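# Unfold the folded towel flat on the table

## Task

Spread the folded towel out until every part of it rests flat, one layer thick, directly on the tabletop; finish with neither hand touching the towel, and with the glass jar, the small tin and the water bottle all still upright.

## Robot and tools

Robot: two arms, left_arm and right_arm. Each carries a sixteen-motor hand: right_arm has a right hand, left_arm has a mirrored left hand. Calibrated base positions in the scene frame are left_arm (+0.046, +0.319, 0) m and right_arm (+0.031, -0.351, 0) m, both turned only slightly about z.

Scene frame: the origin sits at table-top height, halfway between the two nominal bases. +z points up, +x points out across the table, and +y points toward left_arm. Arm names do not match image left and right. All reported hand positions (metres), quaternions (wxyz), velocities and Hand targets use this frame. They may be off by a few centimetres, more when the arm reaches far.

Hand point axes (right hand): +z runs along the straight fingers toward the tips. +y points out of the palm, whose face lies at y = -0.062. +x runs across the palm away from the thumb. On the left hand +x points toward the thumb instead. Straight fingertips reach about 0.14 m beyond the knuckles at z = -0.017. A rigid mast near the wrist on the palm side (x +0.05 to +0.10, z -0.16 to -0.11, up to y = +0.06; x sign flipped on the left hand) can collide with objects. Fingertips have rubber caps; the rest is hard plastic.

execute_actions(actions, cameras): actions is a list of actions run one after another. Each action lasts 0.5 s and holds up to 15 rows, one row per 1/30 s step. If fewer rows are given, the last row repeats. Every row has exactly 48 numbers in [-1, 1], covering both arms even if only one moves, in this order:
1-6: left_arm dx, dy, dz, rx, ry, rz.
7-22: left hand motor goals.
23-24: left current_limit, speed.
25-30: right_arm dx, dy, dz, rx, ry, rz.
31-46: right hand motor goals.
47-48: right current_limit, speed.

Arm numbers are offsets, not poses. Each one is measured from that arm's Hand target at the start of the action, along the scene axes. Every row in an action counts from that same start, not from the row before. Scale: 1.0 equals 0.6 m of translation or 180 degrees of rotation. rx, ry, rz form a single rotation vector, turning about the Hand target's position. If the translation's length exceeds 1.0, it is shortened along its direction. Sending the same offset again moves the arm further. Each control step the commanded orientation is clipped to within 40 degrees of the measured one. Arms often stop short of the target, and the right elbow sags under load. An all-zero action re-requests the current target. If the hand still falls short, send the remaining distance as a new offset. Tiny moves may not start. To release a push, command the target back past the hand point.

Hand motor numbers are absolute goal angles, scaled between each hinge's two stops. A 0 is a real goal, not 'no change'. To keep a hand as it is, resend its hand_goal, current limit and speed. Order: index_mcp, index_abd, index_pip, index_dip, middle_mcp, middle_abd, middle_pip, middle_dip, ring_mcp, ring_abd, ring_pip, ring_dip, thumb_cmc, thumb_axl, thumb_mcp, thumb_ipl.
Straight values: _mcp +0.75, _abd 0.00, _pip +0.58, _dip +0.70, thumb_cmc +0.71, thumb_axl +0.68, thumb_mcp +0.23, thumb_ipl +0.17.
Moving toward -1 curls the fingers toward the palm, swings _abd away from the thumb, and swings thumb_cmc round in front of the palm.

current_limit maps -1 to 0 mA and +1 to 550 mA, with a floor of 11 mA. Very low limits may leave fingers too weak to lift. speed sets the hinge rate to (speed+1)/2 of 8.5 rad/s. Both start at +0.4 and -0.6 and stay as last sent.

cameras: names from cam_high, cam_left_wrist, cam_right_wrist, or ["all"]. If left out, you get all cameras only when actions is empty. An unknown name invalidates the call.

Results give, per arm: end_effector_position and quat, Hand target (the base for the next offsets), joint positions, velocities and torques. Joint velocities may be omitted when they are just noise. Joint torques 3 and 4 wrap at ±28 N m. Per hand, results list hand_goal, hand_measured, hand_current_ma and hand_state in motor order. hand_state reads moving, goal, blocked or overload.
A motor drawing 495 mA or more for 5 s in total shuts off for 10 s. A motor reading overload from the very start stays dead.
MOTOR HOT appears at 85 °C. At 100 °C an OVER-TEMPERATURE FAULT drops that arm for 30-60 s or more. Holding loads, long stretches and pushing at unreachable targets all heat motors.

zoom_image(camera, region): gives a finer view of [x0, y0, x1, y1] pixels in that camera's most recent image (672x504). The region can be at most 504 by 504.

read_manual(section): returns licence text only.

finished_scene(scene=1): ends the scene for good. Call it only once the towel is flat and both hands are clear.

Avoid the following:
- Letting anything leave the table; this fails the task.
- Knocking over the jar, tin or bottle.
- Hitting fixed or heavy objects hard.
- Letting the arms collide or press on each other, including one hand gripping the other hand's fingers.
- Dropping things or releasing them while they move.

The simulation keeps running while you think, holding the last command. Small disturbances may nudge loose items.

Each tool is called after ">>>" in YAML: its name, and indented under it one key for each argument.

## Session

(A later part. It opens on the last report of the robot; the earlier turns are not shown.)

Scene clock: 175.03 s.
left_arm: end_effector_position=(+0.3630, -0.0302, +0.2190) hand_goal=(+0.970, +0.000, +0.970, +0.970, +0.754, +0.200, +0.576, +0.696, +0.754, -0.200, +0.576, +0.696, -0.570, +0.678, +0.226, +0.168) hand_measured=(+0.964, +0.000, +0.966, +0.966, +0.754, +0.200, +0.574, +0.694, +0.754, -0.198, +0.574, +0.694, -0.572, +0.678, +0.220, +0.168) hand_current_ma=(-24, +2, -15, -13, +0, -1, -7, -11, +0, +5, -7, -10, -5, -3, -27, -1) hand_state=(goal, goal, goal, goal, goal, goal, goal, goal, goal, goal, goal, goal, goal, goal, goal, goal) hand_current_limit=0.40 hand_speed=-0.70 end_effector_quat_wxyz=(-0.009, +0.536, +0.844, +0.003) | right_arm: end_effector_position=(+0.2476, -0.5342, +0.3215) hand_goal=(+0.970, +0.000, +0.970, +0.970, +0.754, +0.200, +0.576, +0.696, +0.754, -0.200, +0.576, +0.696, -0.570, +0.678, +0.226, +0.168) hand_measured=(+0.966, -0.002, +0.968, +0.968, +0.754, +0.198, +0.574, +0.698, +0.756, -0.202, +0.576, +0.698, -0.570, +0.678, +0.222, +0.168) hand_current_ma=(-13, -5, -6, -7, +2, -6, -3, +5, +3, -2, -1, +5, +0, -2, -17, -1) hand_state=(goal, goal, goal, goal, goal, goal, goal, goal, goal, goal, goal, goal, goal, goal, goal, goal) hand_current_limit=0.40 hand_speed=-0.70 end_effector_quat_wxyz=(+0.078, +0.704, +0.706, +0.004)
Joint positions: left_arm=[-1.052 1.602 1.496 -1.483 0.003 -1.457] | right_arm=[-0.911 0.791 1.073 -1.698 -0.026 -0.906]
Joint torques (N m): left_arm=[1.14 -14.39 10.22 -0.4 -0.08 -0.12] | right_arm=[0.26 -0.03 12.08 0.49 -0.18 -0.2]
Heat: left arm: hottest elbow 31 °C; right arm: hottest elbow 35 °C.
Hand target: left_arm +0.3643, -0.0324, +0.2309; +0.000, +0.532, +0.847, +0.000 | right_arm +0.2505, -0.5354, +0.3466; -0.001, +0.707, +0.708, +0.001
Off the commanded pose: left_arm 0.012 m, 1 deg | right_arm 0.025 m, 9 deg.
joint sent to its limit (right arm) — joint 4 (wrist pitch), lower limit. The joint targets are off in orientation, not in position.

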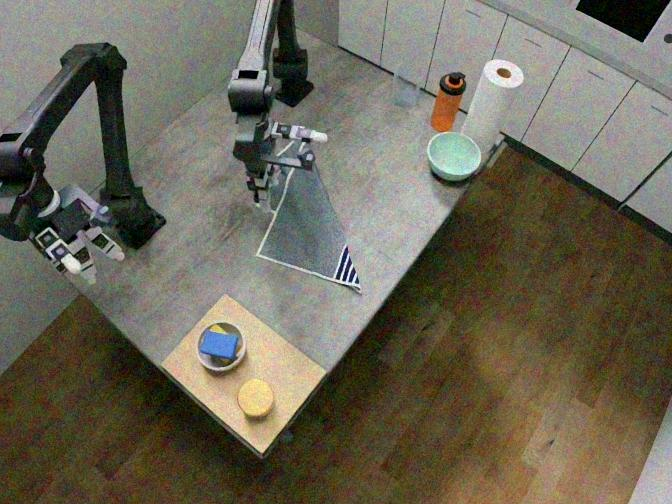

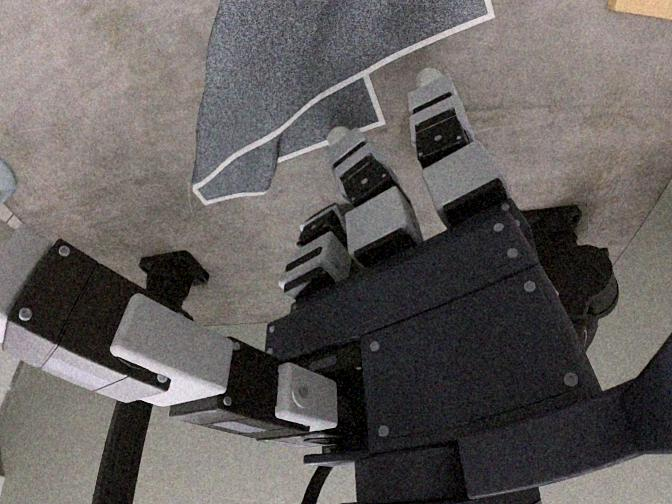

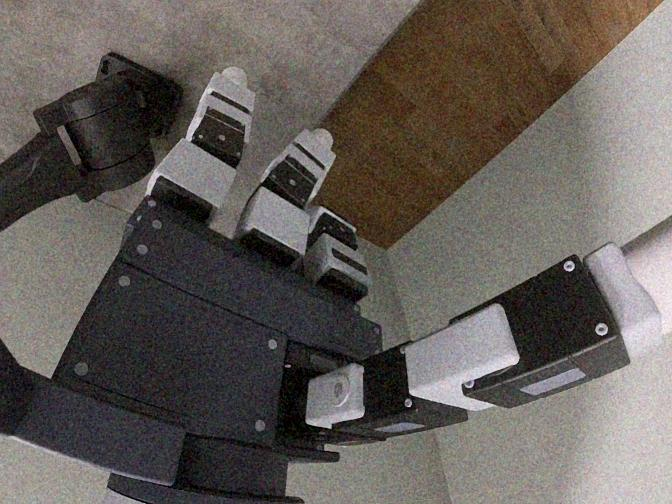

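>>> execute_actions:
  actions:
    - [[0.07,-0.143,-0.05,0,0,-0.078,0.97,0,0.97,0.97,0.754,0.2,0.576,0.696,0.754,-0.2,0.576,0.696,-0.571,0.678,0.226,0.168,0.4,-0.7,0,0,0,0,0,0,0.97,0,0.97,0.97,0.754,0.2,0.576,0.696,0.754,-0.2,0.576,0.696,-0.571,0.678,0.226,0.168,0.4,-0.7]]
    - [[0,0,-0.068,0,0,0,0.97,0,0.97,0.97,0.754,0.2,0.576,0.696,0.754,-0.2,0.576,0.696,-0.571,0.678,0.226,0.168,0.4,-0.7,0,0,0,0,0,0,0.97,0,0.97,0.97,0.754,0.2,0.576,0.696,0.754,-0.2,0.576,0.696,-0.571,0.678,0.226,0.168,0.4,-0.7]]
  cameras: ["cam_left_wrist"]

>>> zoom_image:
  camera: "cam_left_wrist"
  region: [280, 0, 520, 180]

Scene clock: 179.03 s.
left_arm: end_effector_position=(+0.4076, -0.1099, +0.1657) hand_goal=(+0.970, +0.000, +0.970, +0.970, +0.754, +0.200, +0.576, +0.696, +0.754, -0.200, +0.576, +0.696, -0.570, +0.678, +0.226, +0.168) hand_measured=(+0.964, +0.002, +0.966, +0.966, +0.754, +0.200, +0.574, +0.694, +0.754, -0.198, +0.574, +0.694, -0.570, +0.678, +0.220, +0.168) hand_current_ma=(-22, +4, -15, -13, +0, +0, -7, -11, -2, +7, -7, -10, +0, -3, -27, -1) hand_state=(goal, goal, goal, goal, goal, goal, goal, goal, goal, goal, goal, goal, goal, goal, goal, goal) hand_current_limit=0.40 hand_speed=-0.70 end_effector_quat_wxyz=(-0.001, +0.624, +0.781, +0.001) | right_arm: end_effector_position=(+0.2476, -0.5342, +0.3215) hand_goal=(+0.970, +0.000, +0.970, +0.970, +0.754, +0.200, +0.576, +0.696, +0.754, -0.200, +0.576, +0.696, -0.570, +0.678, +0.226, +0.168) hand_measured=(+0.966, -0.002, +0.968, +0.968, +0.754, +0.198, +0.574, +0.698, +0.756, -0.202, +0.576, +0.698, -0.570, +0.678, +0.222, +0.168) hand_current_ma=(-13, -5, -6, -7, +2, -6, -3, +5, +3, -2, -1, +5, +0, -2, -17, -1) hand_state=(goal, goal, goal, goal, goal, goal, goal, goal, goal, goal, goal, goal, goal, goal, goal, goal) hand_current_limit=0.40 hand_speed=-0.70 end_effector_quat_wxyz=(+0.078, +0.704, +0.706, +0.004)
Joint positions: left_arm=[-1.062 1.801 1.616 -1.388 -0.002 -1.25] | right_arm=[-0.911 0.791 1.073 -1.698 -0.026 -0.906]
Joint torques (N m): left_arm=[0.5 -15.56 8.8 0.66 0.08 0.07] | right_arm=[-0.73 0.15 12.22 0.38 -0.13 -0.1]
Heat: left arm: hottest elbow 31 °C; right arm: hottest elbow 35 °C.
Hand target: left_arm +0.4065, -0.1181, +0.1603; +0.000, +0.631, +0.776, +0.000 | right_arm +0.2505, -0.5355, +0.3466; -0.001, +0.707, +0.708, +0.001
Off the commanded pose: left_arm 0.010 m, 1 deg | right_arm 0.025 m, 9 deg.
joint sent to its limit (right arm) — joint 4 (wrist pitch), lower limit. The joint targets are off in orientation, not in position.
Images, in order (width x height): cam_left_wrist 672x504.

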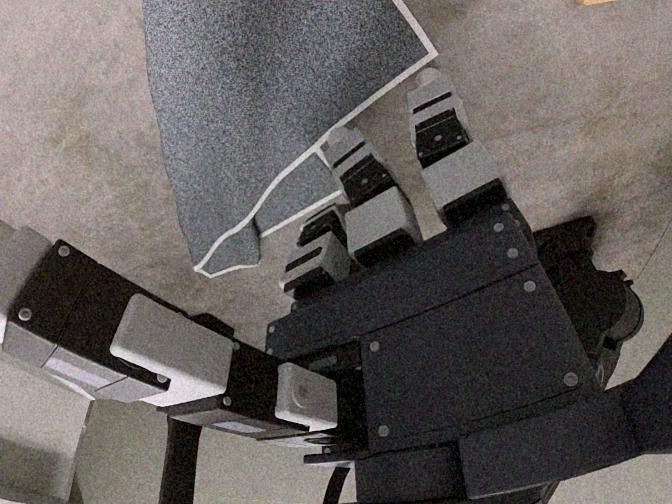

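Scaled by 2.100 from the camera's 672x504 image, which has a finer 960x720 frame.

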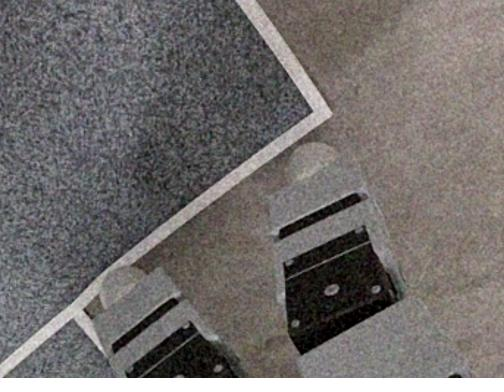

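>>> execute_actions:
  actions:
    - [[0.0175,-0.01,-0.03,0,0,0,0.97,0,0.97,0.97,0.754,0.2,0.576,0.696,0.754,-0.2,0.576,0.696,-0.571,0.678,0.226,0.168,0.7,-0.7,0,0,0,0,0,0,0.97,0,0.97,0.97,0.754,0.2,0.576,0.696,0.754,-0.2,0.576,0.696,-0.571,0.678,0.226,0.168,0.4,-0.7]]
    - [[0,0,-0.035,0,0,0,0.97,0,0.97,0.97,0.754,0.2,0.576,0.696,0.754,-0.2,0.576,0.696,-0.571,0.678,0.226,0.168,0.7,-0.7,0,0,0,0,0,0,0.97,0,0.97,0.97,0.754,0.2,0.576,0.696,0.754,-0.2,0.576,0.696,-0.571,0.678,0.226,0.168,0.4,-0.7]]
  cameras: ["cam_left_wrist"]

>>> zoom_image:
  camera: "cam_left_wrist"
  region: [280, 0, 520, 180]

Scene clock: 181.97 s.
left_arm: end_effector_position=(+0.4142, -0.1211, +0.1330) hand_goal=(+0.970, +0.000, +0.970, +0.970, +0.754, +0.200, +0.576, +0.696, +0.754, -0.200, +0.576, +0.696, -0.570, +0.678, +0.226, +0.168) hand_measured=(+0.966, +0.002, +0.966, +0.966, +0.754, +0.200, +0.574, +0.694, +0.754, -0.200, +0.576, +0.694, -0.570, +0.678, +0.220, +0.168) hand_current_ma=(-22, +4, -15, -13, +0, +0, -7, -11, -3, +2, -3, -6, +0, -3, -27, -1) hand_state=(goal, goal, goal, goal, goal, goal, goal, goal, goal, goal, goal, goal, goal, goal, goal, goal) hand_current_limit=0.70 hand_speed=-0.70 end_effector_quat_wxyz=(+0.004, +0.628, +0.778, -0.001) | right_arm: end_effector_position=(+0.2476, -0.5342, +0.3215) hand_goal=(+0.970, +0.000, +0.970, +0.970, +0.754, +0.200, +0.576, +0.696, +0.754, -0.200, +0.576, +0.696, -0.570, +0.678, +0.226, +0.168) hand_measured=(+0.966, -0.002, +0.968, +0.968, +0.754, +0.198, +0.574, +0.698, +0.756, -0.202, +0.576, +0.698, -0.570, +0.678, +0.222, +0.168) hand_current_ma=(-13, -5, -6, -7, +2, -6, -3, +5, +3, -2, -1, +5, +0, -2, -17, -1) hand_state=(goal, goal, goal, goal, goal, goal, goal, goal, goal, goal, goal, goal, goal, goal, goal, goal) hand_current_limit=0.40 hand_speed=-0.70 end_effector_quat_wxyz=(+0.078, +0.704, +0.706, +0.004)
Joint positions: left_arm=[-1.062 1.844 1.589 -1.307 -0.001 -1.239] | right_arm=[-0.911 0.791 1.073 -1.698 -0.026 -0.906]
Joint torques (N m): left_arm=[1.38 -15.62 8.34 0.73 0.06 0.07] | right_arm=[-0.26 -0.62 12.29 0.28 -0.17 -0.17]
Heat: left arm: hottest elbow 31 °C; right arm: hottest elbow 35 °C.
Hand target: left_arm +0.4170, -0.1241, +0.1214; +0.000, +0.631, +0.776, +0.000 | right_arm +0.2505, -0.5355, +0.3466; -0.001, +0.707, +0.708, +0.001
Off the commanded pose: left_arm 0.012 m, 1 deg | right_arm 0.025 m, 9 deg.
joint sent to its limit (right arm) — joint 4 (wrist pitch), lower limit. The joint targets are off in orientation, not in position.
Images, in order (width x height): cam_left_wrist 672x504.

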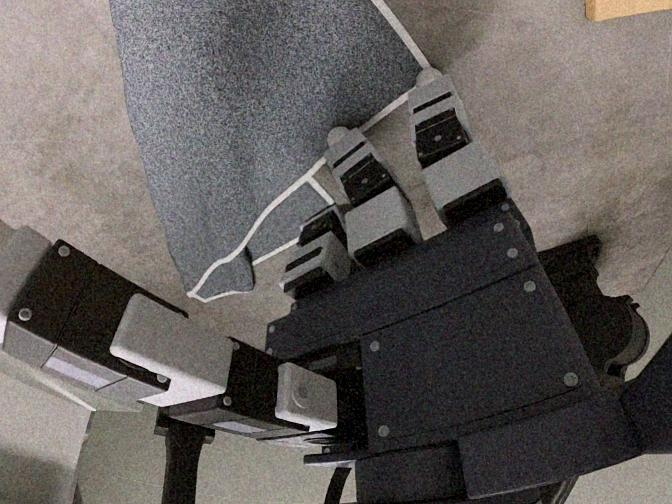

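Scaled by 2.100 from the camera's 672x504 image, which has a finer 960x720 frame.

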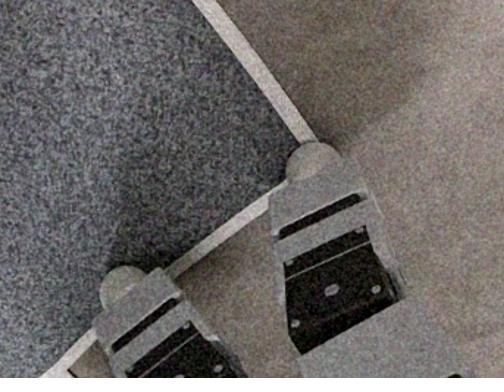

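>>> execute_actions:
  actions:
    - [[0.006,0.022,0.022,0,0,0,0.97,0,0.97,0.97,0.754,0.2,0.576,0.696,0.754,-0.2,0.576,0.696,-0.571,0.678,0.226,0.168,0.7,-0.7,0,0,0,0,0,0,0.97,0,0.97,0.97,0.754,0.2,0.576,0.696,0.754,-0.2,0.576,0.696,-0.571,0.678,0.226,0.168,0.4,-0.7]]
    - [[0,0,-0.032,0,0,0,0.97,0,0.97,0.97,0.754,0.2,0.576,0.696,0.754,-0.2,0.576,0.696,-0.571,0.678,0.226,0.168,0.7,-0.7,0,0,0,0,0,0,0.97,0,0.97,0.97,0.754,0.2,0.576,0.696,0.754,-0.2,0.576,0.696,-0.571,0.678,0.226,0.168,0.4,-0.7]]
  cameras: ["cam_left_wrist"]

>>> zoom_image:
  camera: "cam_left_wrist"
  region: [280, 0, 520, 180]

Scene clock: 184.20 s.
left_arm: end_effector_position=(+0.4151, -0.1177, +0.1315) hand_goal=(+0.970, +0.000, +0.970, +0.970, +0.754, +0.200, +0.576, +0.696, +0.754, -0.200, +0.576, +0.696, -0.570, +0.678, +0.226, +0.168) hand_measured=(+0.966, +0.002, +0.966, +0.966, +0.754, +0.200, +0.574, +0.694, +0.754, -0.204, +0.576, +0.694, -0.570, +0.678, +0.220, +0.168) hand_current_ma=(-22, +4, -15, -13, +0, +1, -7, -10, -3, -15, -3, -6, +0, -3, -27, -1) hand_state=(goal, goal, goal, goal, goal, goal, goal, goal, goal, goal, goal, goal, goal, goal, goal, goal) hand_current_limit=0.70 hand_speed=-0.70 end_effector_quat_wxyz=(+0.011, +0.633, +0.774, -0.004) | right_arm: end_effector_position=(+0.2476, -0.5342, +0.3215) hand_goal=(+0.970, +0.000, +0.970, +0.970, +0.754, +0.200, +0.576, +0.696, +0.754, -0.200, +0.576, +0.696, -0.570, +0.678, +0.226, +0.168) hand_measured=(+0.966, -0.002, +0.968, +0.968, +0.754, +0.198, +0.574, +0.698, +0.756, -0.202, +0.576, +0.698, -0.570, +0.678, +0.222, +0.168) hand_current_ma=(-13, -5, -6, -7, +2, -6, -3, +5, +3, -2, -1, +5, +0, -2, -17, -1) hand_state=(goal, goal, goal, goal, goal, goal, goal, goal, goal, goal, goal, goal, goal, goal, goal, goal) hand_current_limit=0.40 hand_speed=-0.70 end_effector_quat_wxyz=(+0.078, +0.704, +0.706, +0.004)
Joint positions: left_arm=[-1.057 1.827 1.56 -1.281 0 -1.221] | right_arm=[-0.911 0.791 1.073 -1.698 -0.026 -0.906]
Joint torques (N m): left_arm=[2.43 -15.56 7.16 0.77 0.04 0.07] | right_arm=[0.09 -1.03 12.14 0.39 -0.2 -0.16]
Heat: left arm: hottest elbow 31 °C; right arm: hottest elbow 35 °C.
Hand target: left_arm +0.4205, -0.1109, +0.1153; +0.000, +0.631, +0.776, +0.000 | right_arm +0.2505, -0.5355, +0.3466; -0.001, +0.707, +0.708, +0.001
Off the commanded pose: left_arm 0.018 m, 1 deg | right_arm 0.025 m, 9 deg.
joint sent to its limit (right arm) — joint 4 (wrist pitch), lower limit. The joint targets are off in orientation, not in position.
Images, in order (width x height): cam_left_wrist 672x504.

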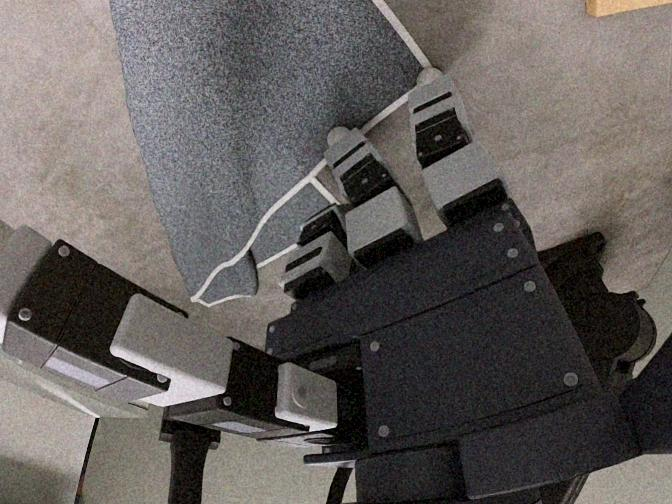

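Scaled by 2.100 from the camera's 672x504 image, which has a finer 960x720 frame.

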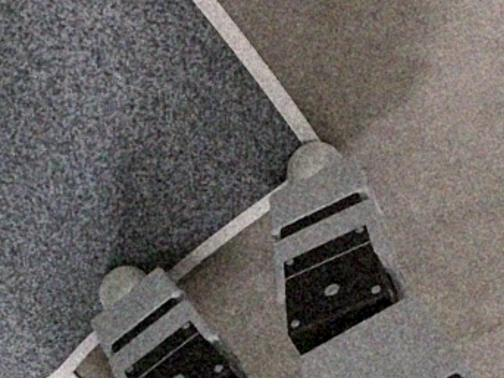

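>>> execute_actions:
  actions:
    - [[0,0,0.055,0,0,0,0.97,0,0.97,0.97,0.754,0.2,0.576,0.696,0.754,-0.2,0.576,0.696,-0.571,0.678,0.226,0.168,0.7,-0.7,0,0,0,0,0,0,0.97,0,0.97,0.97,0.754,0.2,0.576,0.696,0.754,-0.2,0.576,0.696,-0.571,0.678,0.226,0.168,0.4,-0.7]]
    - [[0.003,0.012,0,0,0,0,0.97,0,0.97,0.97,0.754,0.2,0.576,0.696,0.754,-0.2,0.576,0.696,-0.571,0.678,0.226,0.168,0.7,-0.7,0,0,0,0,0,0,0.97,0,0.97,0.97,0.754,0.2,0.576,0.696,0.754,-0.2,0.576,0.696,-0.571,0.678,0.226,0.168,0.4,-0.7]]
  cameras: ["cam_left_wrist"]

>>> zoom_image:
  camera: "cam_left_wrist"
  region: [280, 0, 520, 180]

Scene clock: 186.23 s.
left_arm: end_effector_position=(+0.4150, -0.1051, +0.1366) hand_goal=(+0.970, +0.000, +0.970, +0.970, +0.754, +0.200, +0.576, +0.696, +0.754, -0.200, +0.576, +0.696, -0.570, +0.678, +0.226, +0.168) hand_measured=(+0.964, +0.000, +0.966, +0.966, +0.754, +0.200, +0.574, +0.694, +0.752, -0.204, +0.576, +0.694, -0.570, +0.678, +0.220, +0.168) hand_current_ma=(-22, +3, -15, -13, -1, +0, -7, -10, -6, -12, -3, -6, +0, -3, -27, -1) hand_state=(goal, goal, goal, goal, goal, goal, goal, goal, goal, goal, goal, goal, goal, goal, goal, goal) hand_current_limit=0.70 hand_speed=-0.70 end_effector_quat_wxyz=(-0.008, +0.632, +0.775, +0.003) | right_arm: end_effector_position=(+0.2476, -0.5342, +0.3215) hand_goal=(+0.970, +0.000, +0.970, +0.970, +0.754, +0.200, +0.576, +0.696, +0.754, -0.200, +0.576, +0.696, -0.570, +0.678, +0.226, +0.168) hand_measured=(+0.966, -0.002, +0.968, +0.968, +0.754, +0.198, +0.574, +0.698, +0.756, -0.202, +0.576, +0.698, -0.570, +0.678, +0.222, +0.168) hand_current_ma=(-13, -5, -6, -7, +2, -6, -3, +5, +3, -2, -1, +5, +0, -2, -17, -1) hand_state=(goal, goal, goal, goal, goal, goal, goal, goal, goal, goal, goal, goal, goal, goal, goal, goal) hand_current_limit=0.40 hand_speed=-0.70 end_effector_quat_wxyz=(+0.078, +0.704, +0.706, +0.004)
Joint positions: left_arm=[-1.045 1.821 1.567 -1.333 0 -1.212] | right_arm=[-0.911 0.791 1.073 -1.698 -0.026 -0.906]
Joint torques (N m): left_arm=[2.14 -17.67 9.46 -0.31 0.01 0.07] | right_arm=[-0.21 0.26 12.14 0.42 -0.2 -0.15]
Heat: left arm: hottest elbow 31 °C; right arm: hottest elbow 36 °C.
Hand target: left_arm +0.4224, -0.1037, +0.1484; +0.000, +0.631, +0.776, +0.000 | right_arm +0.2505, -0.5355, +0.3466; -0.001, +0.707, +0.708, +0.001
Off the commanded pose: left_arm 0.014 m, 1 deg | right_arm 0.025 m, 9 deg.
joint sent to its limit (right arm) — joint 4 (wrist pitch), lower limit. The joint targets are off in orientation, not in position.
Images, in order (width x height): cam_left_wrist 672x504.

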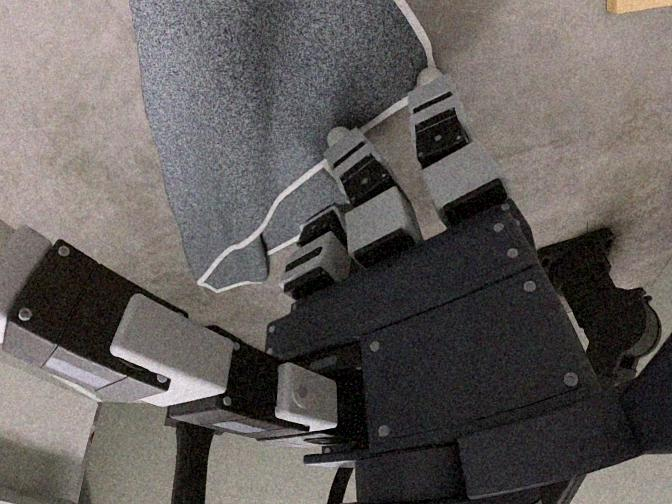

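Scaled by 2.100 from the camera's 672x504 image, which has a finer 960x720 frame.

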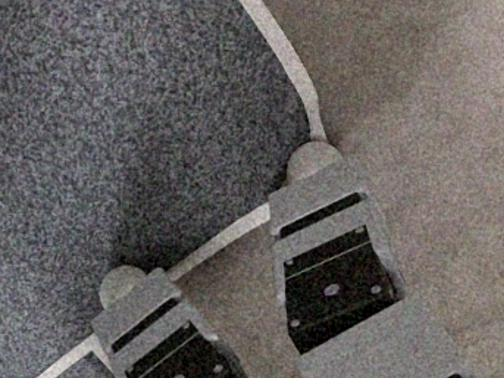

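>>> execute_actions:
  actions:
    - [[0,0,0.05,0,0,0,0.97,0,0.97,0.97,0.754,0.2,0.576,0.696,0.754,-0.2,0.576,0.696,-0.571,0.678,0.226,0.168,0.7,-0.7,0,0,0,0,0,0,0.97,0,0.97,0.97,0.754,0.2,0.576,0.696,0.754,-0.2,0.576,0.696,-0.571,0.678,0.226,0.168,0.4,-0.7]]
  cameras: ["cam_left_wrist","cam_high"]

>>> zoom_image:
  camera: "cam_left_wrist"
  region: [280, 0, 520, 180]

Scene clock: 187.63 s.
left_arm: end_effector_position=(+0.4117, -0.0998, +0.1629) hand_goal=(+0.970, +0.000, +0.970, +0.970, +0.754, +0.200, +0.576, +0.696, +0.754, -0.200, +0.576, +0.696, -0.570, +0.678, +0.226, +0.168) hand_measured=(+0.964, +0.000, +0.966, +0.966, +0.754, +0.200, +0.574, +0.694, +0.752, -0.202, +0.576, +0.694, -0.570, +0.678, +0.220, +0.168) hand_current_ma=(-24, +3, -15, -13, -2, -1, -7, -10, -7, -9, -3, -6, -1, -3, -27, -1) hand_state=(goal, goal, goal, goal, goal, goal, goal, goal, goal, goal, goal, goal, goal, goal, goal, goal) hand_current_limit=0.70 hand_speed=-0.70 end_effector_quat_wxyz=(-0.013, +0.633, +0.774, +0.005) | right_arm: end_effector_position=(+0.2476, -0.5342, +0.3215) hand_goal=(+0.970, +0.000, +0.970, +0.970, +0.754, +0.200, +0.576, +0.696, +0.754, -0.200, +0.576, +0.696, -0.570, +0.678, +0.226, +0.168) hand_measured=(+0.966, -0.002, +0.968, +0.968, +0.754, +0.198, +0.574, +0.698, +0.756, -0.202, +0.576, +0.698, -0.570, +0.678, +0.222, +0.168) hand_current_ma=(-13, -5, -6, -7, +2, -6, -3, +5, +3, -2, -1, +5, +0, -2, -17, -1) hand_state=(goal, goal, goal, goal, goal, goal, goal, goal, goal, goal, goal, goal, goal, goal, goal, goal) hand_current_limit=0.40 hand_speed=-0.70 end_effector_quat_wxyz=(+0.078, +0.704, +0.706, +0.004)
Joint positions: left_arm=[-1.045 1.797 1.602 -1.404 0 -1.211] | right_arm=[-0.911 0.791 1.073 -1.698 -0.026 -0.906]
Joint torques (N m): left_arm=[2.26 -17.03 11.19 -0.4 0.01 0.06] | right_arm=[-1.03 -0.79 12.1 0.35 -0.24 -0.08]
Heat: left arm: hottest elbow 31 °C; right arm: hottest elbow 36 °C.
Hand target: left_arm +0.4224, -0.1037, +0.1782; +0.000, +0.631, +0.776, +0.000 | right_arm +0.2505, -0.5355, +0.3466; -0.001, +0.707, +0.708, +0.001
Off the commanded pose: left_arm 0.019 m, 2 deg | right_arm 0.025 m, 9 deg.
joint sent to its limit (right arm) — joint 4 (wrist pitch), lower limit. The joint targets are off in orientation, not in position.
Images, in order (width x height): cam_high 672x504, cam_left_wrist 672x504.

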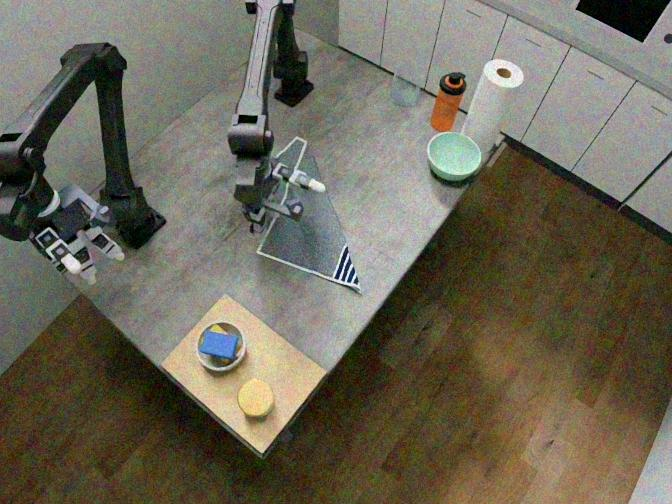

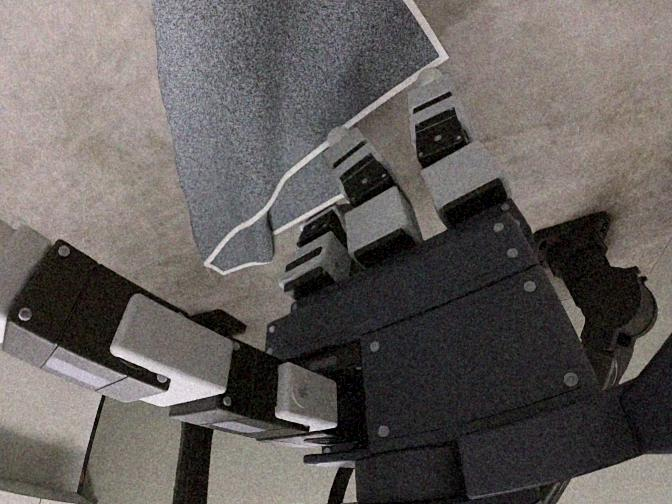

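Scaled by 2.100 from the camera's 672x504 image, which has a finer 960x720 frame.

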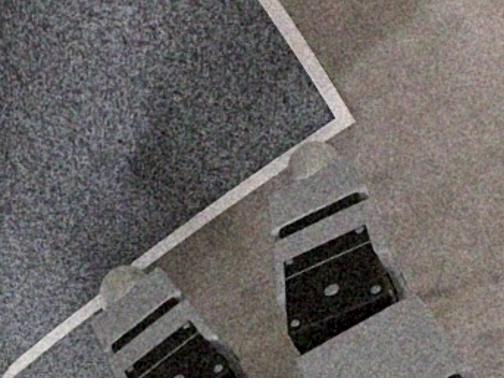

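>>> execute_actions:
  actions:
    - [[-0.0055,-0.0147,-0.055,0,0,0,0.97,0,0.97,0.97,0.754,0.2,0.576,0.696,0.754,-0.2,0.576,0.696,-0.571,0.678,0.226,0.168,0.7,-0.7,0,0,0,0,0,0,0.97,0,0.97,0.97,0.754,0.2,0.576,0.696,0.754,-0.2,0.576,0.696,-0.571,0.678,0.226,0.168,0.4,-0.7]]
    - [[0,0,-0.045,0,0,0,0.97,0,0.97,0.97,0.754,0.2,0.576,0.696,0.754,-0.2,0.576,0.696,-0.571,0.678,0.226,0.168,0.7,-0.7,0,0,0,0,0,0,0.97,0,0.97,0.97,0.754,0.2,0.576,0.696,0.754,-0.2,0.576,0.696,-0.571,0.678,0.226,0.168,0.4,-0.7]]
  cameras: ["cam_left_wrist"]

>>> zoom_image:
  camera: "cam_left_wrist"
  region: [280, 0, 520, 180]

Scene clock: 190.07 s.
left_arm: end_effector_position=(+0.4176, -0.1097, +0.1325) hand_goal=(+0.970, +0.000, +0.970, +0.970, +0.754, +0.200, +0.576, +0.696, +0.754, -0.200, +0.576, +0.696, -0.570, +0.678, +0.226, +0.168) hand_measured=(+0.964, +0.000, +0.966, +0.966, +0.754, +0.200, +0.574, +0.694, +0.756, -0.202, +0.576, +0.696, -0.570, +0.678, +0.220, +0.168) hand_current_ma=(-22, +3, -15, -13, -3, +2, -7, -10, +5, -7, +1, -4, -1, -3, -28, -1) hand_state=(goal, goal, goal, goal, goal, goal, goal, goal, goal, goal, goal, goal, goal, goal, goal, goal) hand_current_limit=0.70 hand_speed=-0.70 end_effector_quat_wxyz=(+0.007, +0.633, +0.774, -0.003) | right_arm: end_effector_position=(+0.2476, -0.5342, +0.3215) hand_goal=(+0.970, +0.000, +0.970, +0.970, +0.754, +0.200, +0.576, +0.696, +0.754, -0.200, +0.576, +0.696, -0.570, +0.678, +0.226, +0.168) hand_measured=(+0.966, -0.002, +0.968, +0.968, +0.754, +0.198, +0.574, +0.698, +0.756, -0.202, +0.576, +0.698, -0.570, +0.678, +0.222, +0.168) hand_current_ma=(-13, -5, -6, -7, +2, -6, -3, +5, +3, -2, -1, +5, +0, -2, -17, -1) hand_state=(goal, goal, goal, goal, goal, goal, goal, goal, goal, goal, goal, goal, goal, goal, goal, goal) hand_current_limit=0.40 hand_speed=-0.70 end_effector_quat_wxyz=(+0.078, +0.704, +0.706, +0.004)
Joint positions: left_arm=[-1.045 1.818 1.551 -1.289 0.001 -1.211] | right_arm=[-0.911 0.791 1.073 -1.698 -0.026 -0.906]
Joint torques (N m): left_arm=[1.08 -14.8 8.34 0.76 -0.01 -0.08] | right_arm=[-0.5 -0.91 12.18 0.28 -0.19 -0.16]
Heat: left arm: hottest elbow 31 °C; right arm: hottest elbow 36 °C.
Hand target: left_arm +0.4190, -0.1126, +0.1184; +0.000, +0.631, +0.776, -0.001 | right_arm +0.2505, -0.5355, +0.3466; -0.001, +0.707, +0.708, +0.001
Off the commanded pose: left_arm 0.014 m, 1 deg | right_arm 0.025 m, 9 deg.
joint sent to its limit (right arm) — joint 4 (wrist pitch), lower limit. The joint targets are off in orientation, not in position.
Images, in order (width x height): cam_left_wrist 672x504.

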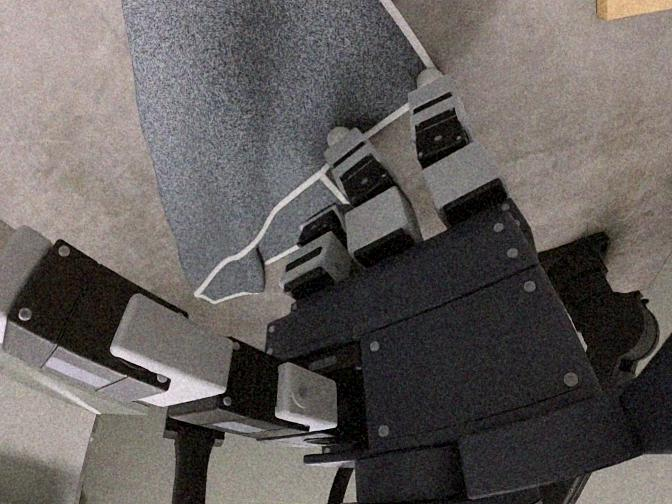

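Scaled by 2.100 from the camera's 672x504 image, which has a finer 960x720 frame.

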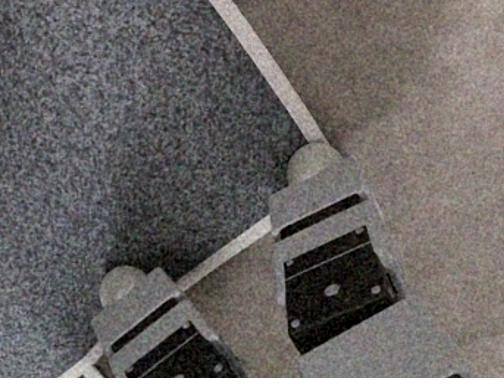

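>>> execute_actions:
  actions:
    - [[0,0,-0.003,0,0,0,0.97,0,0.97,0.97,0.754,-0.05,0.576,0.696,0.754,0.05,0.576,0.696,-0.571,0.678,0.226,0.168,0.7,-0.85,0,0,0,0,0,0,0.97,0,0.97,0.97,0.754,0.2,0.576,0.696,0.754,-0.2,0.576,0.696,-0.571,0.678,0.226,0.168,0.4,-0.7]]
    - [[0,0,0.006,0,0,0,0.97,0,0.97,0.97,0.754,-0.35,0.576,0.696,0.754,0.35,0.576,0.696,-0.571,0.678,0.226,0.168,0.7,-0.85,0,0,0,0,0,0,0.97,0,0.97,0.97,0.754,0.2,0.576,0.696,0.754,-0.2,0.576,0.696,-0.571,0.678,0.226,0.168,0.4,-0.7]]
    - [[0,0,0.04,0,0,0,0.97,0,0.97,0.97,0.754,-0.35,0.576,0.696,0.754,0.35,0.576,0.696,-0.571,0.678,0.226,0.168,0.7,-0.85,0,0,0,0,0,0,0.97,0,0.97,0.97,0.754,0.2,0.576,0.696,0.754,-0.2,0.576,0.696,-0.571,0.678,0.226,0.168,0.4,-0.7]]
    - [[0,0,0.05,0,0,0,0.97,0,0.97,0.97,0.754,-0.35,0.576,0.696,0.754,0.35,0.576,0.696,-0.571,0.678,0.226,0.168,0.7,-0.85,0,0,0,0,0,0,0.97,0,0.97,0.97,0.754,0.2,0.576,0.696,0.754,-0.2,0.576,0.696,-0.571,0.678,0.226,0.168,0.4,-0.7]]
  cameras: ["cam_left_wrist","cam_high"]

>>> zoom_image:
  camera: "cam_left_wrist"
  region: [280, 0, 520, 180]

Scene clock: 193.60 s.
left_arm: end_effector_position=(+0.4146, -0.1048, +0.1583) hand_goal=(+0.970, +0.000, +0.970, +0.970, +0.754, -0.350, +0.576, +0.696, +0.754, +0.350, +0.576, +0.696, -0.570, +0.678, +0.226, +0.168) hand_measured=(+0.964, +0.000, +0.966, +0.966, +0.750, -0.086, +0.574, +0.694, +0.754, +0.060, +0.576, +0.696, -0.570, +0.678, +0.220, +0.168) hand_current_ma=(-24, +2, -15, -13, -14, +468, -7, -10, -3, -467, +3, -2, -1, -3, -28, -1) hand_state=(goal, goal, goal, goal, goal, blocked, goal, goal, goal, blocked, goal, goal, goal, goal, goal, goal) hand_current_limit=0.70 hand_speed=-0.85 end_effector_quat_wxyz=(-0.014, +0.633, +0.774, +0.004) | right_arm: end_effector_position=(+0.2476, -0.5342, +0.3215) hand_goal=(+0.970, +0.000, +0.970, +0.970, +0.754, +0.200, +0.576, +0.696, +0.754, -0.200, +0.576, +0.696, -0.570, +0.678, +0.226, +0.168) hand_measured=(+0.966, -0.002, +0.968, +0.968, +0.754, +0.198, +0.574, +0.698, +0.756, -0.202, +0.576, +0.698, -0.570, +0.678, +0.222, +0.168) hand_current_ma=(-13, -5, -6, -7, +2, -6, -3, +5, +3, -2, -1, +5, +0, -2, -17, -1) hand_state=(goal, goal, goal, goal, goal, goal, goal, goal, goal, goal, goal, goal, goal, goal, goal, goal) hand_current_limit=0.40 hand_speed=-0.70 end_effector_quat_wxyz=(+0.078, +0.704, +0.706, +0.004)
Joint positions: left_arm=[-1.045 1.815 1.616 -1.4 0.001 -1.211] | right_arm=[-0.911 0.791 1.073 -1.698 -0.026 -0.906]
Joint torques (N m): left_arm=[1.08 -17.32 11.15 -0.4 -0.01 -0.09] | right_arm=[-0.62 -0.5 12.31 0.2 -0.2 -0.15]
Heat: left arm: hottest elbow 31 °C; right arm: hottest elbow 36 °C.
Hand target: left_arm +0.4190, -0.1126, +0.1740; +0.000, +0.631, +0.776, -0.001 | right_arm +0.2505, -0.5355, +0.3466; -0.001, +0.707, +0.708, +0.001
Off the commanded pose: left_arm 0.018 m, 2 deg | right_arm 0.025 m, 9 deg.
joint sent to its limit (right arm) — joint 4 (wrist pitch), lower limit. The joint targets are off in orientation, not in position.
Images, in order (width x height): cam_high 672x504, cam_left_wrist 672x504.

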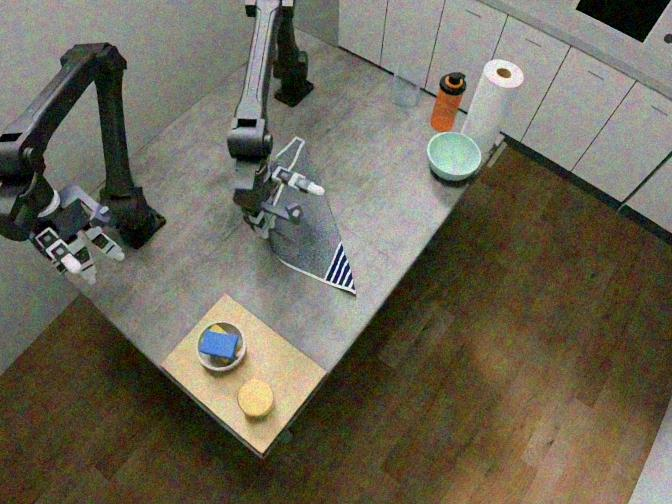

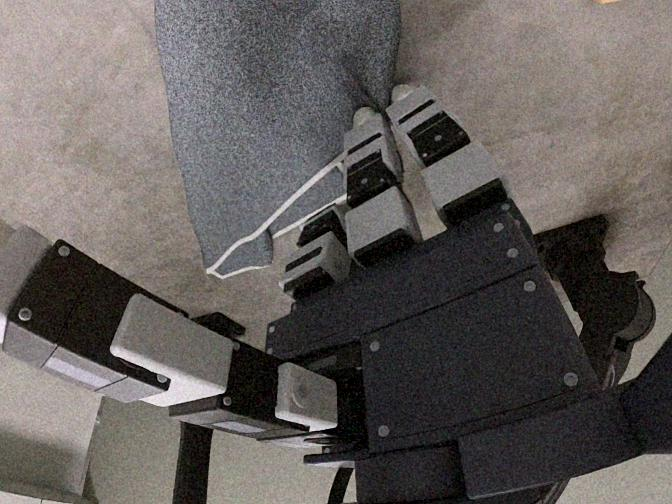

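Scaled by 2.100 from the camera's 672x504 image, which has a finer 960x720 frame.

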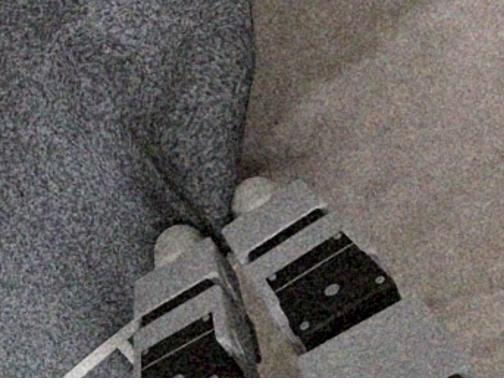

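>>> execute_actions:
  actions:
    - [[0.055,0.041,0.075,0,0,-0.07,0.97,0,0.97,0.97,0.754,-0.35,0.576,0.696,0.754,0.35,0.576,0.696,-0.571,0.678,0.226,0.168,0.7,-0.85,0,0,0,0,0,0,0.97,0,0.97,0.97,0.754,0.2,0.576,0.696,0.754,-0.2,0.576,0.696,-0.571,0.678,0.226,0.168,0.4,-0.7]]
    - [[0.055,0.041,0.075,0,0,-0.07,0.97,0,0.97,0.97,0.754,-0.35,0.576,0.696,0.754,0.35,0.576,0.696,-0.571,0.678,0.226,0.168,0.6,-0.85,0,0,0,0,0,0,0.97,0,0.97,0.97,0.754,0.2,0.576,0.696,0.754,-0.2,0.576,0.696,-0.571,0.678,0.226,0.168,0.4,-0.7]]
    - [[0.069,0.052,0.05,0,0,-0.07,0.97,0,0.97,0.97,0.754,-0.35,0.576,0.696,0.754,0.35,0.576,0.696,-0.571,0.678,0.226,0.168,0.6,-0.85,0,0,0,0,0,0,0.97,0,0.97,0.97,0.754,0.2,0.576,0.696,0.754,-0.2,0.576,0.696,-0.571,0.678,0.226,0.168,0.4,-0.7]]
    - [[0.069,0.052,0.05,0,0,-0.07,0.97,0,0.97,0.97,0.754,-0.35,0.576,0.696,0.754,0.35,0.576,0.696,-0.571,0.678,0.226,0.168,0.6,-0.85,0,0,0,0,0,0,0.97,0,0.97,0.97,0.754,0.2,0.576,0.696,0.754,-0.2,0.576,0.696,-0.571,0.678,0.226,0.168,0.4,-0.7]]
  cameras: ["cam_left_wrist","cam_high"]

>>> zoom_image:
  camera: "cam_high"
  region: [220, 110, 420, 310]

Scene clock: 200.57 s.
left_arm: end_effector_position=(+0.5674, +0.0089, +0.3018) hand_goal=(+0.970, +0.000, +0.970, +0.970, +0.754, -0.350, +0.576, +0.696, +0.754, +0.350, +0.576, +0.696, -0.570, +0.678, +0.226, +0.168) hand_measured=(+0.966, +0.000, +0.966, +0.966, +0.752, -0.086, +0.574, +0.694, +0.752, +0.060, +0.576, +0.696, -0.570, +0.678, +0.220, +0.168) hand_current_ma=(-20, -3, -14, -12, -9, +440, -7, -8, -5, -440, +2, -2, -2, -3, -28, -1) hand_state=(goal, goal, goal, goal, goal, blocked, goal, goal, goal, blocked, goal, goal, goal, goal, goal, goal) hand_current_limit=0.60 hand_speed=-0.85 end_effector_quat_wxyz=(+0.012, +0.897, +0.443, +0.009) | right_arm: end_effector_position=(+0.2476, -0.5342, +0.3215) hand_goal=(+0.970, +0.000, +0.970, +0.970, +0.754, +0.200, +0.576, +0.696, +0.754, -0.200, +0.576, +0.696, -0.570, +0.678, +0.226, +0.168) hand_measured=(+0.966, -0.002, +0.968, +0.968, +0.754, +0.198, +0.574, +0.698, +0.756, -0.202, +0.576, +0.698, -0.570, +0.678, +0.222, +0.168) hand_current_ma=(-13, -5, -6, -7, +2, -6, -3, +5, +3, -2, -1, +5, +0, -2, -17, -1) hand_state=(goal, goal, goal, goal, goal, goal, goal, goal, goal, goal, goal, goal, goal, goal, goal, goal) hand_current_limit=0.40 hand_speed=-0.70 end_effector_quat_wxyz=(+0.078, +0.704, +0.706, +0.004)
Joint positions: left_arm=[-0.596 1.688 1.814 -1.667 -0.003 0.092] | right_arm=[-0.911 0.791 1.073 -1.698 -0.026 -0.906]
Joint torques (N m): left_arm=[0.26 -15.79 11.77 -0.1 0.19 0.08] | right_arm=[0.15 -1.38 11.92 0.36 -0.15 -0.14]
Heat: left arm: hottest elbow 31 °C; right arm: hottest elbow 37 °C.
Hand target: left_arm +0.5678, -0.0009, +0.3243; +0.000, +0.901, +0.433, +0.000 | right_arm +0.2505, -0.5355, +0.3466; -0.001, +0.707, +0.708, +0.001
Off the commanded pose: left_arm 0.024 m, 2 deg | right_arm 0.025 m, 9 deg.
joint sent to its limit (left arm) — joint 4 (wrist pitch), lower limit. The joint targets are off in orientation, not in position.
joint sent to its limit (right arm) — joint 4 (wrist pitch), lower limit. The joint targets are off in orientation, not in position.
Images, in order (width x height): cam_high 672x504, cam_left_wrist 672x504.

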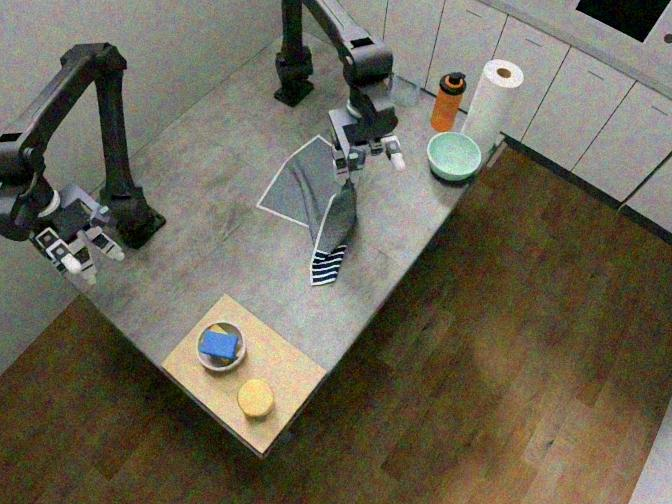

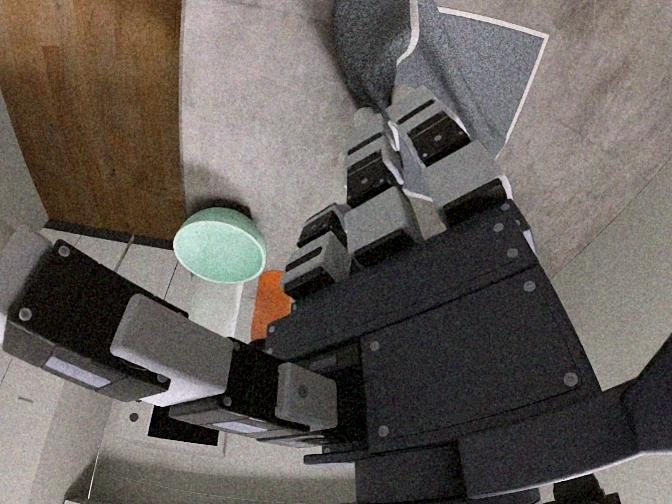

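Scaled by 2.520.

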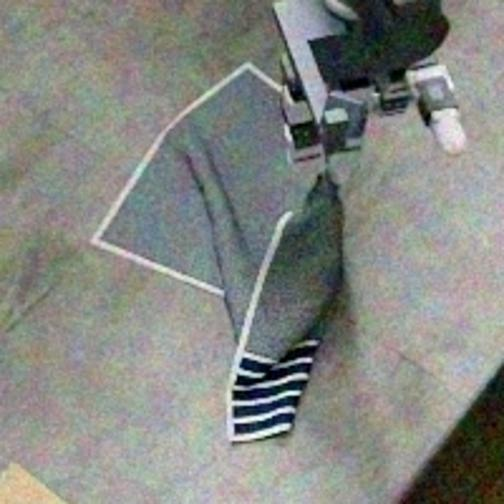

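>>> execute_actions:
  actions:
    - [[0.064,0.045,-0.015,0,0,-0.07,0.97,0,0.97,0.97,0.754,-0.35,0.576,0.696,0.754,0.35,0.576,0.696,-0.571,0.678,0.226,0.168,0.6,-0.85,0,0,0,0,0,0,0.97,0,0.97,0.97,0.754,0.2,0.576,0.696,0.754,-0.2,0.576,0.696,-0.571,0.678,0.226,0.168,0.4,-0.7]]
    - [[0.064,0.045,-0.015,0,0,-0.07,0.97,0,0.97,0.97,0.754,-0.35,0.576,0.696,0.754,0.35,0.576,0.696,-0.571,0.678,0.226,0.168,0.6,-0.85,0,0,0,0,0,0,0.97,0,0.97,0.97,0.754,0.2,0.576,0.696,0.754,-0.2,0.576,0.696,-0.571,0.678,0.226,0.168,0.4,-0.7]]
  cameras: ["cam_left_wrist","cam_high"]

>>> zoom_image:
  camera: "cam_high"
  region: [220, 110, 420, 310]

Scene clock: 203.53 s.
left_arm: end_effector_position=(+0.6388, +0.0626, +0.2904) hand_goal=(+0.970, +0.000, +0.970, +0.970, +0.754, -0.350, +0.576, +0.696, +0.754, +0.350, +0.576, +0.696, -0.570, +0.678, +0.226, +0.168) hand_measured=(+0.966, -0.002, +0.966, +0.966, +0.754, -0.086, +0.574, +0.694, +0.754, +0.062, +0.576, +0.696, -0.570, +0.678, +0.220, +0.168) hand_current_ma=(-16, -3, -13, -12, -3, +440, -5, -7, +0, -440, +2, -2, -4, -3, -28, -1) hand_state=(goal, goal, goal, goal, goal, blocked, goal, goal, goal, blocked, goal, goal, goal, goal, goal, goal) hand_current_limit=0.60 hand_speed=-0.85 end_effector_quat_wxyz=(+0.012, +0.971, +0.237, +0.014) | right_arm: end_effector_position=(+0.2476, -0.5342, +0.3215) hand_goal=(+0.970, +0.000, +0.970, +0.970, +0.754, +0.200, +0.576, +0.696, +0.754, -0.200, +0.576, +0.696, -0.570, +0.678, +0.226, +0.168) hand_measured=(+0.966, -0.002, +0.968, +0.968, +0.754, +0.198, +0.574, +0.698, +0.756, -0.202, +0.576, +0.698, -0.570, +0.678, +0.222, +0.168) hand_current_ma=(-13, -5, -6, -7, +2, -6, -3, +5, +3, -2, -1, +5, +0, -2, -17, -1) hand_state=(goal, goal, goal, goal, goal, goal, goal, goal, goal, goal, goal, goal, goal, goal, goal, goal) hand_current_limit=0.40 hand_speed=-0.70 end_effector_quat_wxyz=(+0.078, +0.704, +0.706, +0.004)
Joint positions: left_arm=[-0.377 1.816 1.957 -1.674 0.004 0.749] | right_arm=[-0.911 0.791 1.073 -1.698 -0.026 -0.906]
Joint torques (N m): left_arm=[0.5 -16.79 11.86 0.25 0.26 0.07] | right_arm=[-0.91 0.09 11.75 0.55 -0.17 -0.12]
Heat: left arm: hottest elbow 32 °C; right arm: hottest elbow 37 °C.
Hand target: left_arm +0.6446, +0.0531, +0.3061; +0.000, +0.974, +0.226, +0.000 | right_arm +0.2505, -0.5355, +0.3466; -0.001, +0.707, +0.708, +0.001
Off the commanded pose: left_arm 0.019 m, 3 deg | right_arm 0.025 m, 9 deg.
joint sent to its limit (left arm) — joint 4 (wrist pitch), lower limit. The joint targets are off in orientation, not in position.
joint sent to its limit (right arm) — joint 4 (wrist pitch), lower limit. The joint targets are off in orientation, not in position.
Images, in order (width x height): cam_high 672x504, cam_left_wrist 672x504.

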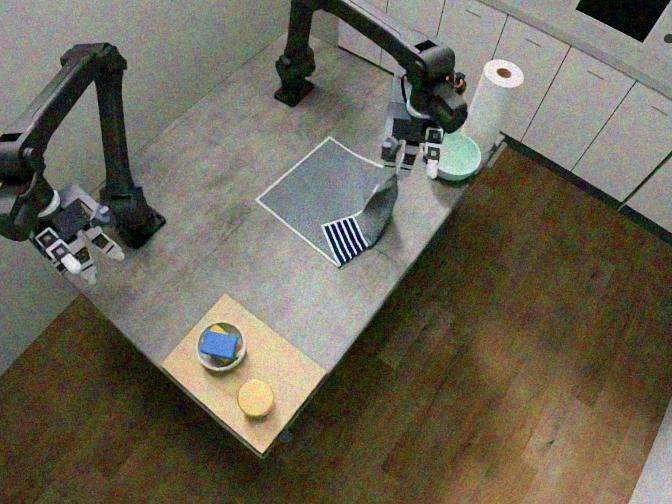

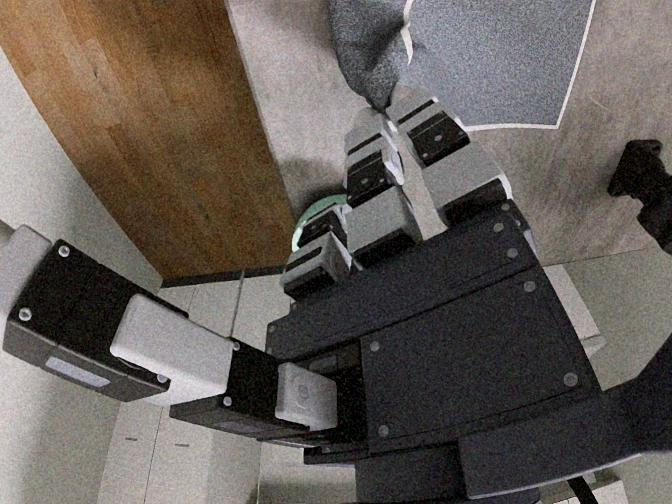

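Scaled by 2.520.

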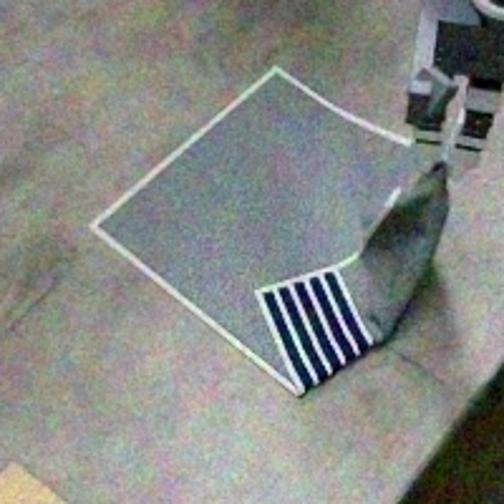

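>>> execute_actions:
  actions:
    - [[-0.03,0,0,0,0,0,0.97,0,0.97,0.97,0.754,-0.35,0.576,0.696,0.754,0.35,0.576,0.696,-0.571,0.678,0.226,0.168,0.6,-0.85,0.0285,0.183,0,0,0,0,0.97,0,0.97,0.97,0.754,0.2,0.576,0.696,0.754,-0.2,0.576,0.696,-0.571,0.678,0.226,0.168,0.4,-0.7]]
    - [[-0.03,0,0,0,0,0,0.97,0,0.97,0.97,0.754,-0.35,0.576,0.696,0.754,0.35,0.576,0.696,-0.571,0.678,0.226,0.168,0.6,-0.85,0.0285,0.183,-0.043,0,0,0,0.97,0,0.97,0.97,0.754,0.2,0.576,0.696,0.754,-0.2,0.576,0.696,-0.571,0.678,0.226,0.168,0.4,-0.7]]
    - [[0,0,0,0,0,0,0.97,0,0.97,0.97,0.754,-0.35,0.576,0.696,0.754,0.35,0.576,0.696,-0.571,0.678,0.226,0.168,0.6,-0.85,0.0285,0.183,-0.043,0,0,0,0.97,0,0.97,0.97,0.754,0.2,0.576,0.696,0.754,-0.2,0.576,0.696,-0.571,0.678,0.226,0.168,0.4,-0.7]]
    - [[0,0,0,0,0,0,0.97,0,0.97,0.97,0.754,-0.35,0.576,0.696,0.754,0.35,0.576,0.696,-0.571,0.678,0.226,0.168,0.6,-0.85,0.0285,0.183,-0.043,0,0,0,0.97,0,0.97,0.97,0.754,0.2,0.576,0.696,0.754,-0.2,0.576,0.696,-0.571,0.678,0.226,0.168,0.4,-0.7]]
    - [[0,0,0,0,0,0,0.97,0,0.97,0.97,0.754,-0.35,0.576,0.696,0.754,0.35,0.576,0.696,-0.571,0.678,0.226,0.168,0.6,-0.85,0.0285,0.183,-0.086,0,0,0,0.97,0,0.97,0.97,0.754,0.2,0.576,0.696,0.754,-0.2,0.576,0.696,-0.571,0.678,0.226,0.168,0.4,-0.7]]
  cameras: ["cam_right_wrist","cam_high"]

>>> zoom_image:
  camera: "cam_high"
  region: [220, 110, 420, 310]

Scene clock: 211.80 s.
left_arm: end_effector_position=(+0.6125, +0.0588, +0.2987) hand_goal=(+0.970, +0.000, +0.970, +0.970, +0.754, -0.350, +0.576, +0.696, +0.754, +0.350, +0.576, +0.696, -0.570, +0.678, +0.226, +0.168) hand_measured=(+0.966, +0.000, +0.966, +0.966, +0.752, -0.086, +0.574, +0.694, +0.754, +0.062, +0.576, +0.696, -0.570, +0.678, +0.220, +0.168) hand_current_ma=(-20, -3, -13, -12, -5, +440, -5, -7, -3, -440, +2, -2, -3, -3, -28, -1) hand_state=(goal, goal, goal, goal, goal, blocked, goal, goal, goal, blocked, goal, goal, goal, goal, goal, goal) hand_current_limit=0.60 hand_speed=-0.85 end_effector_quat_wxyz=(+0.011, +0.973, +0.228, +0.014) | right_arm: end_effector_position=(+0.3273, +0.0062, +0.1962) hand_goal=(+0.970, +0.000, +0.970, +0.970, +0.754, +0.200, +0.576, +0.696, +0.754, -0.200, +0.576, +0.696, -0.570, +0.678, +0.226, +0.168) hand_measured=(+0.966, +0.000, +0.968, +0.968, +0.754, +0.200, +0.576, +0.698, +0.754, -0.198, +0.576, +0.698, -0.572, +0.678, +0.222, +0.168) hand_current_ma=(-14, +2, -4, -7, -2, -1, -1, +5, -1, +3, +0, +5, -5, -2, -16, -1) hand_state=(goal, goal, goal, goal, goal, goal, goal, goal, goal, goal, goal, goal, goal, goal, goal, goal) hand_current_limit=0.40 hand_speed=-0.70 end_effector_quat_wxyz=(+0.004, +0.700, +0.713, -0.022)
Joint positions: left_arm=[-0.398 1.754 1.892 -1.674 0.004 0.747] | right_arm=[1.057 1.513 1.335 -1.437 -0.004 1.043]
Joint torques (N m): left_arm=[0.15 -17.08 8.92 0.2 0.18 -0.12] | right_arm=[-0.91 -11.69 11.41 -0.34 0.26 0.02]
Heat: left arm: hottest elbow 32 °C; right arm: hottest elbow 37 °C.
Hand target: left_arm +0.6086, +0.0530, +0.3061; +0.000, +0.974, +0.226, +0.000 | right_arm +0.3360, +0.0137, +0.2175; -0.001, +0.706, +0.708, +0.001
Off the commanded pose: left_arm 0.010 m, 2 deg | right_arm 0.024 m, 3 deg.
joint sent to its limit (left arm) — joint 4 (wrist pitch), lower limit. The joint targets are off in orientation, not in position.
Images, in order (width x height): cam_high 672x504, cam_right_wrist 672x504.

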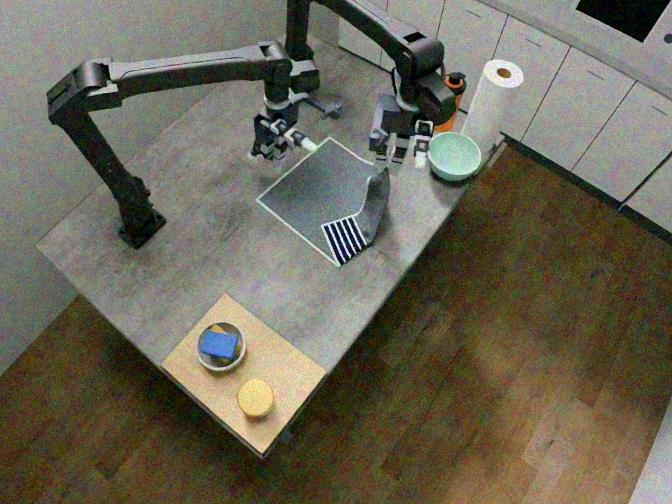

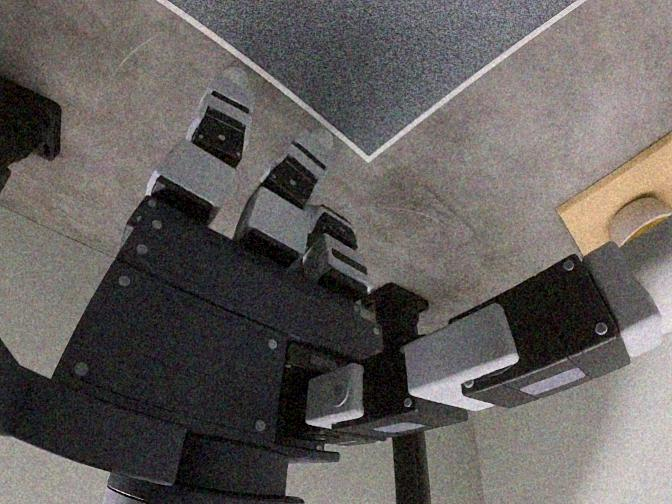

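Scaled by 2.520.

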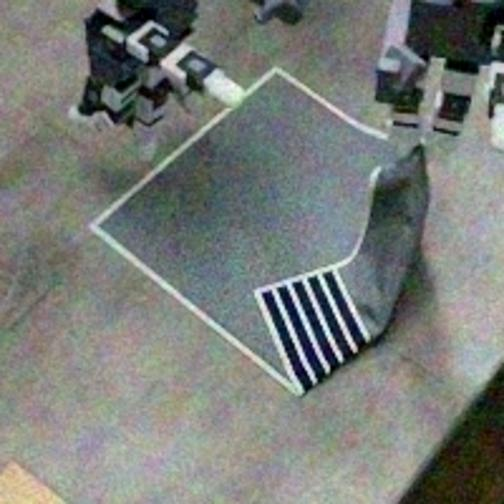

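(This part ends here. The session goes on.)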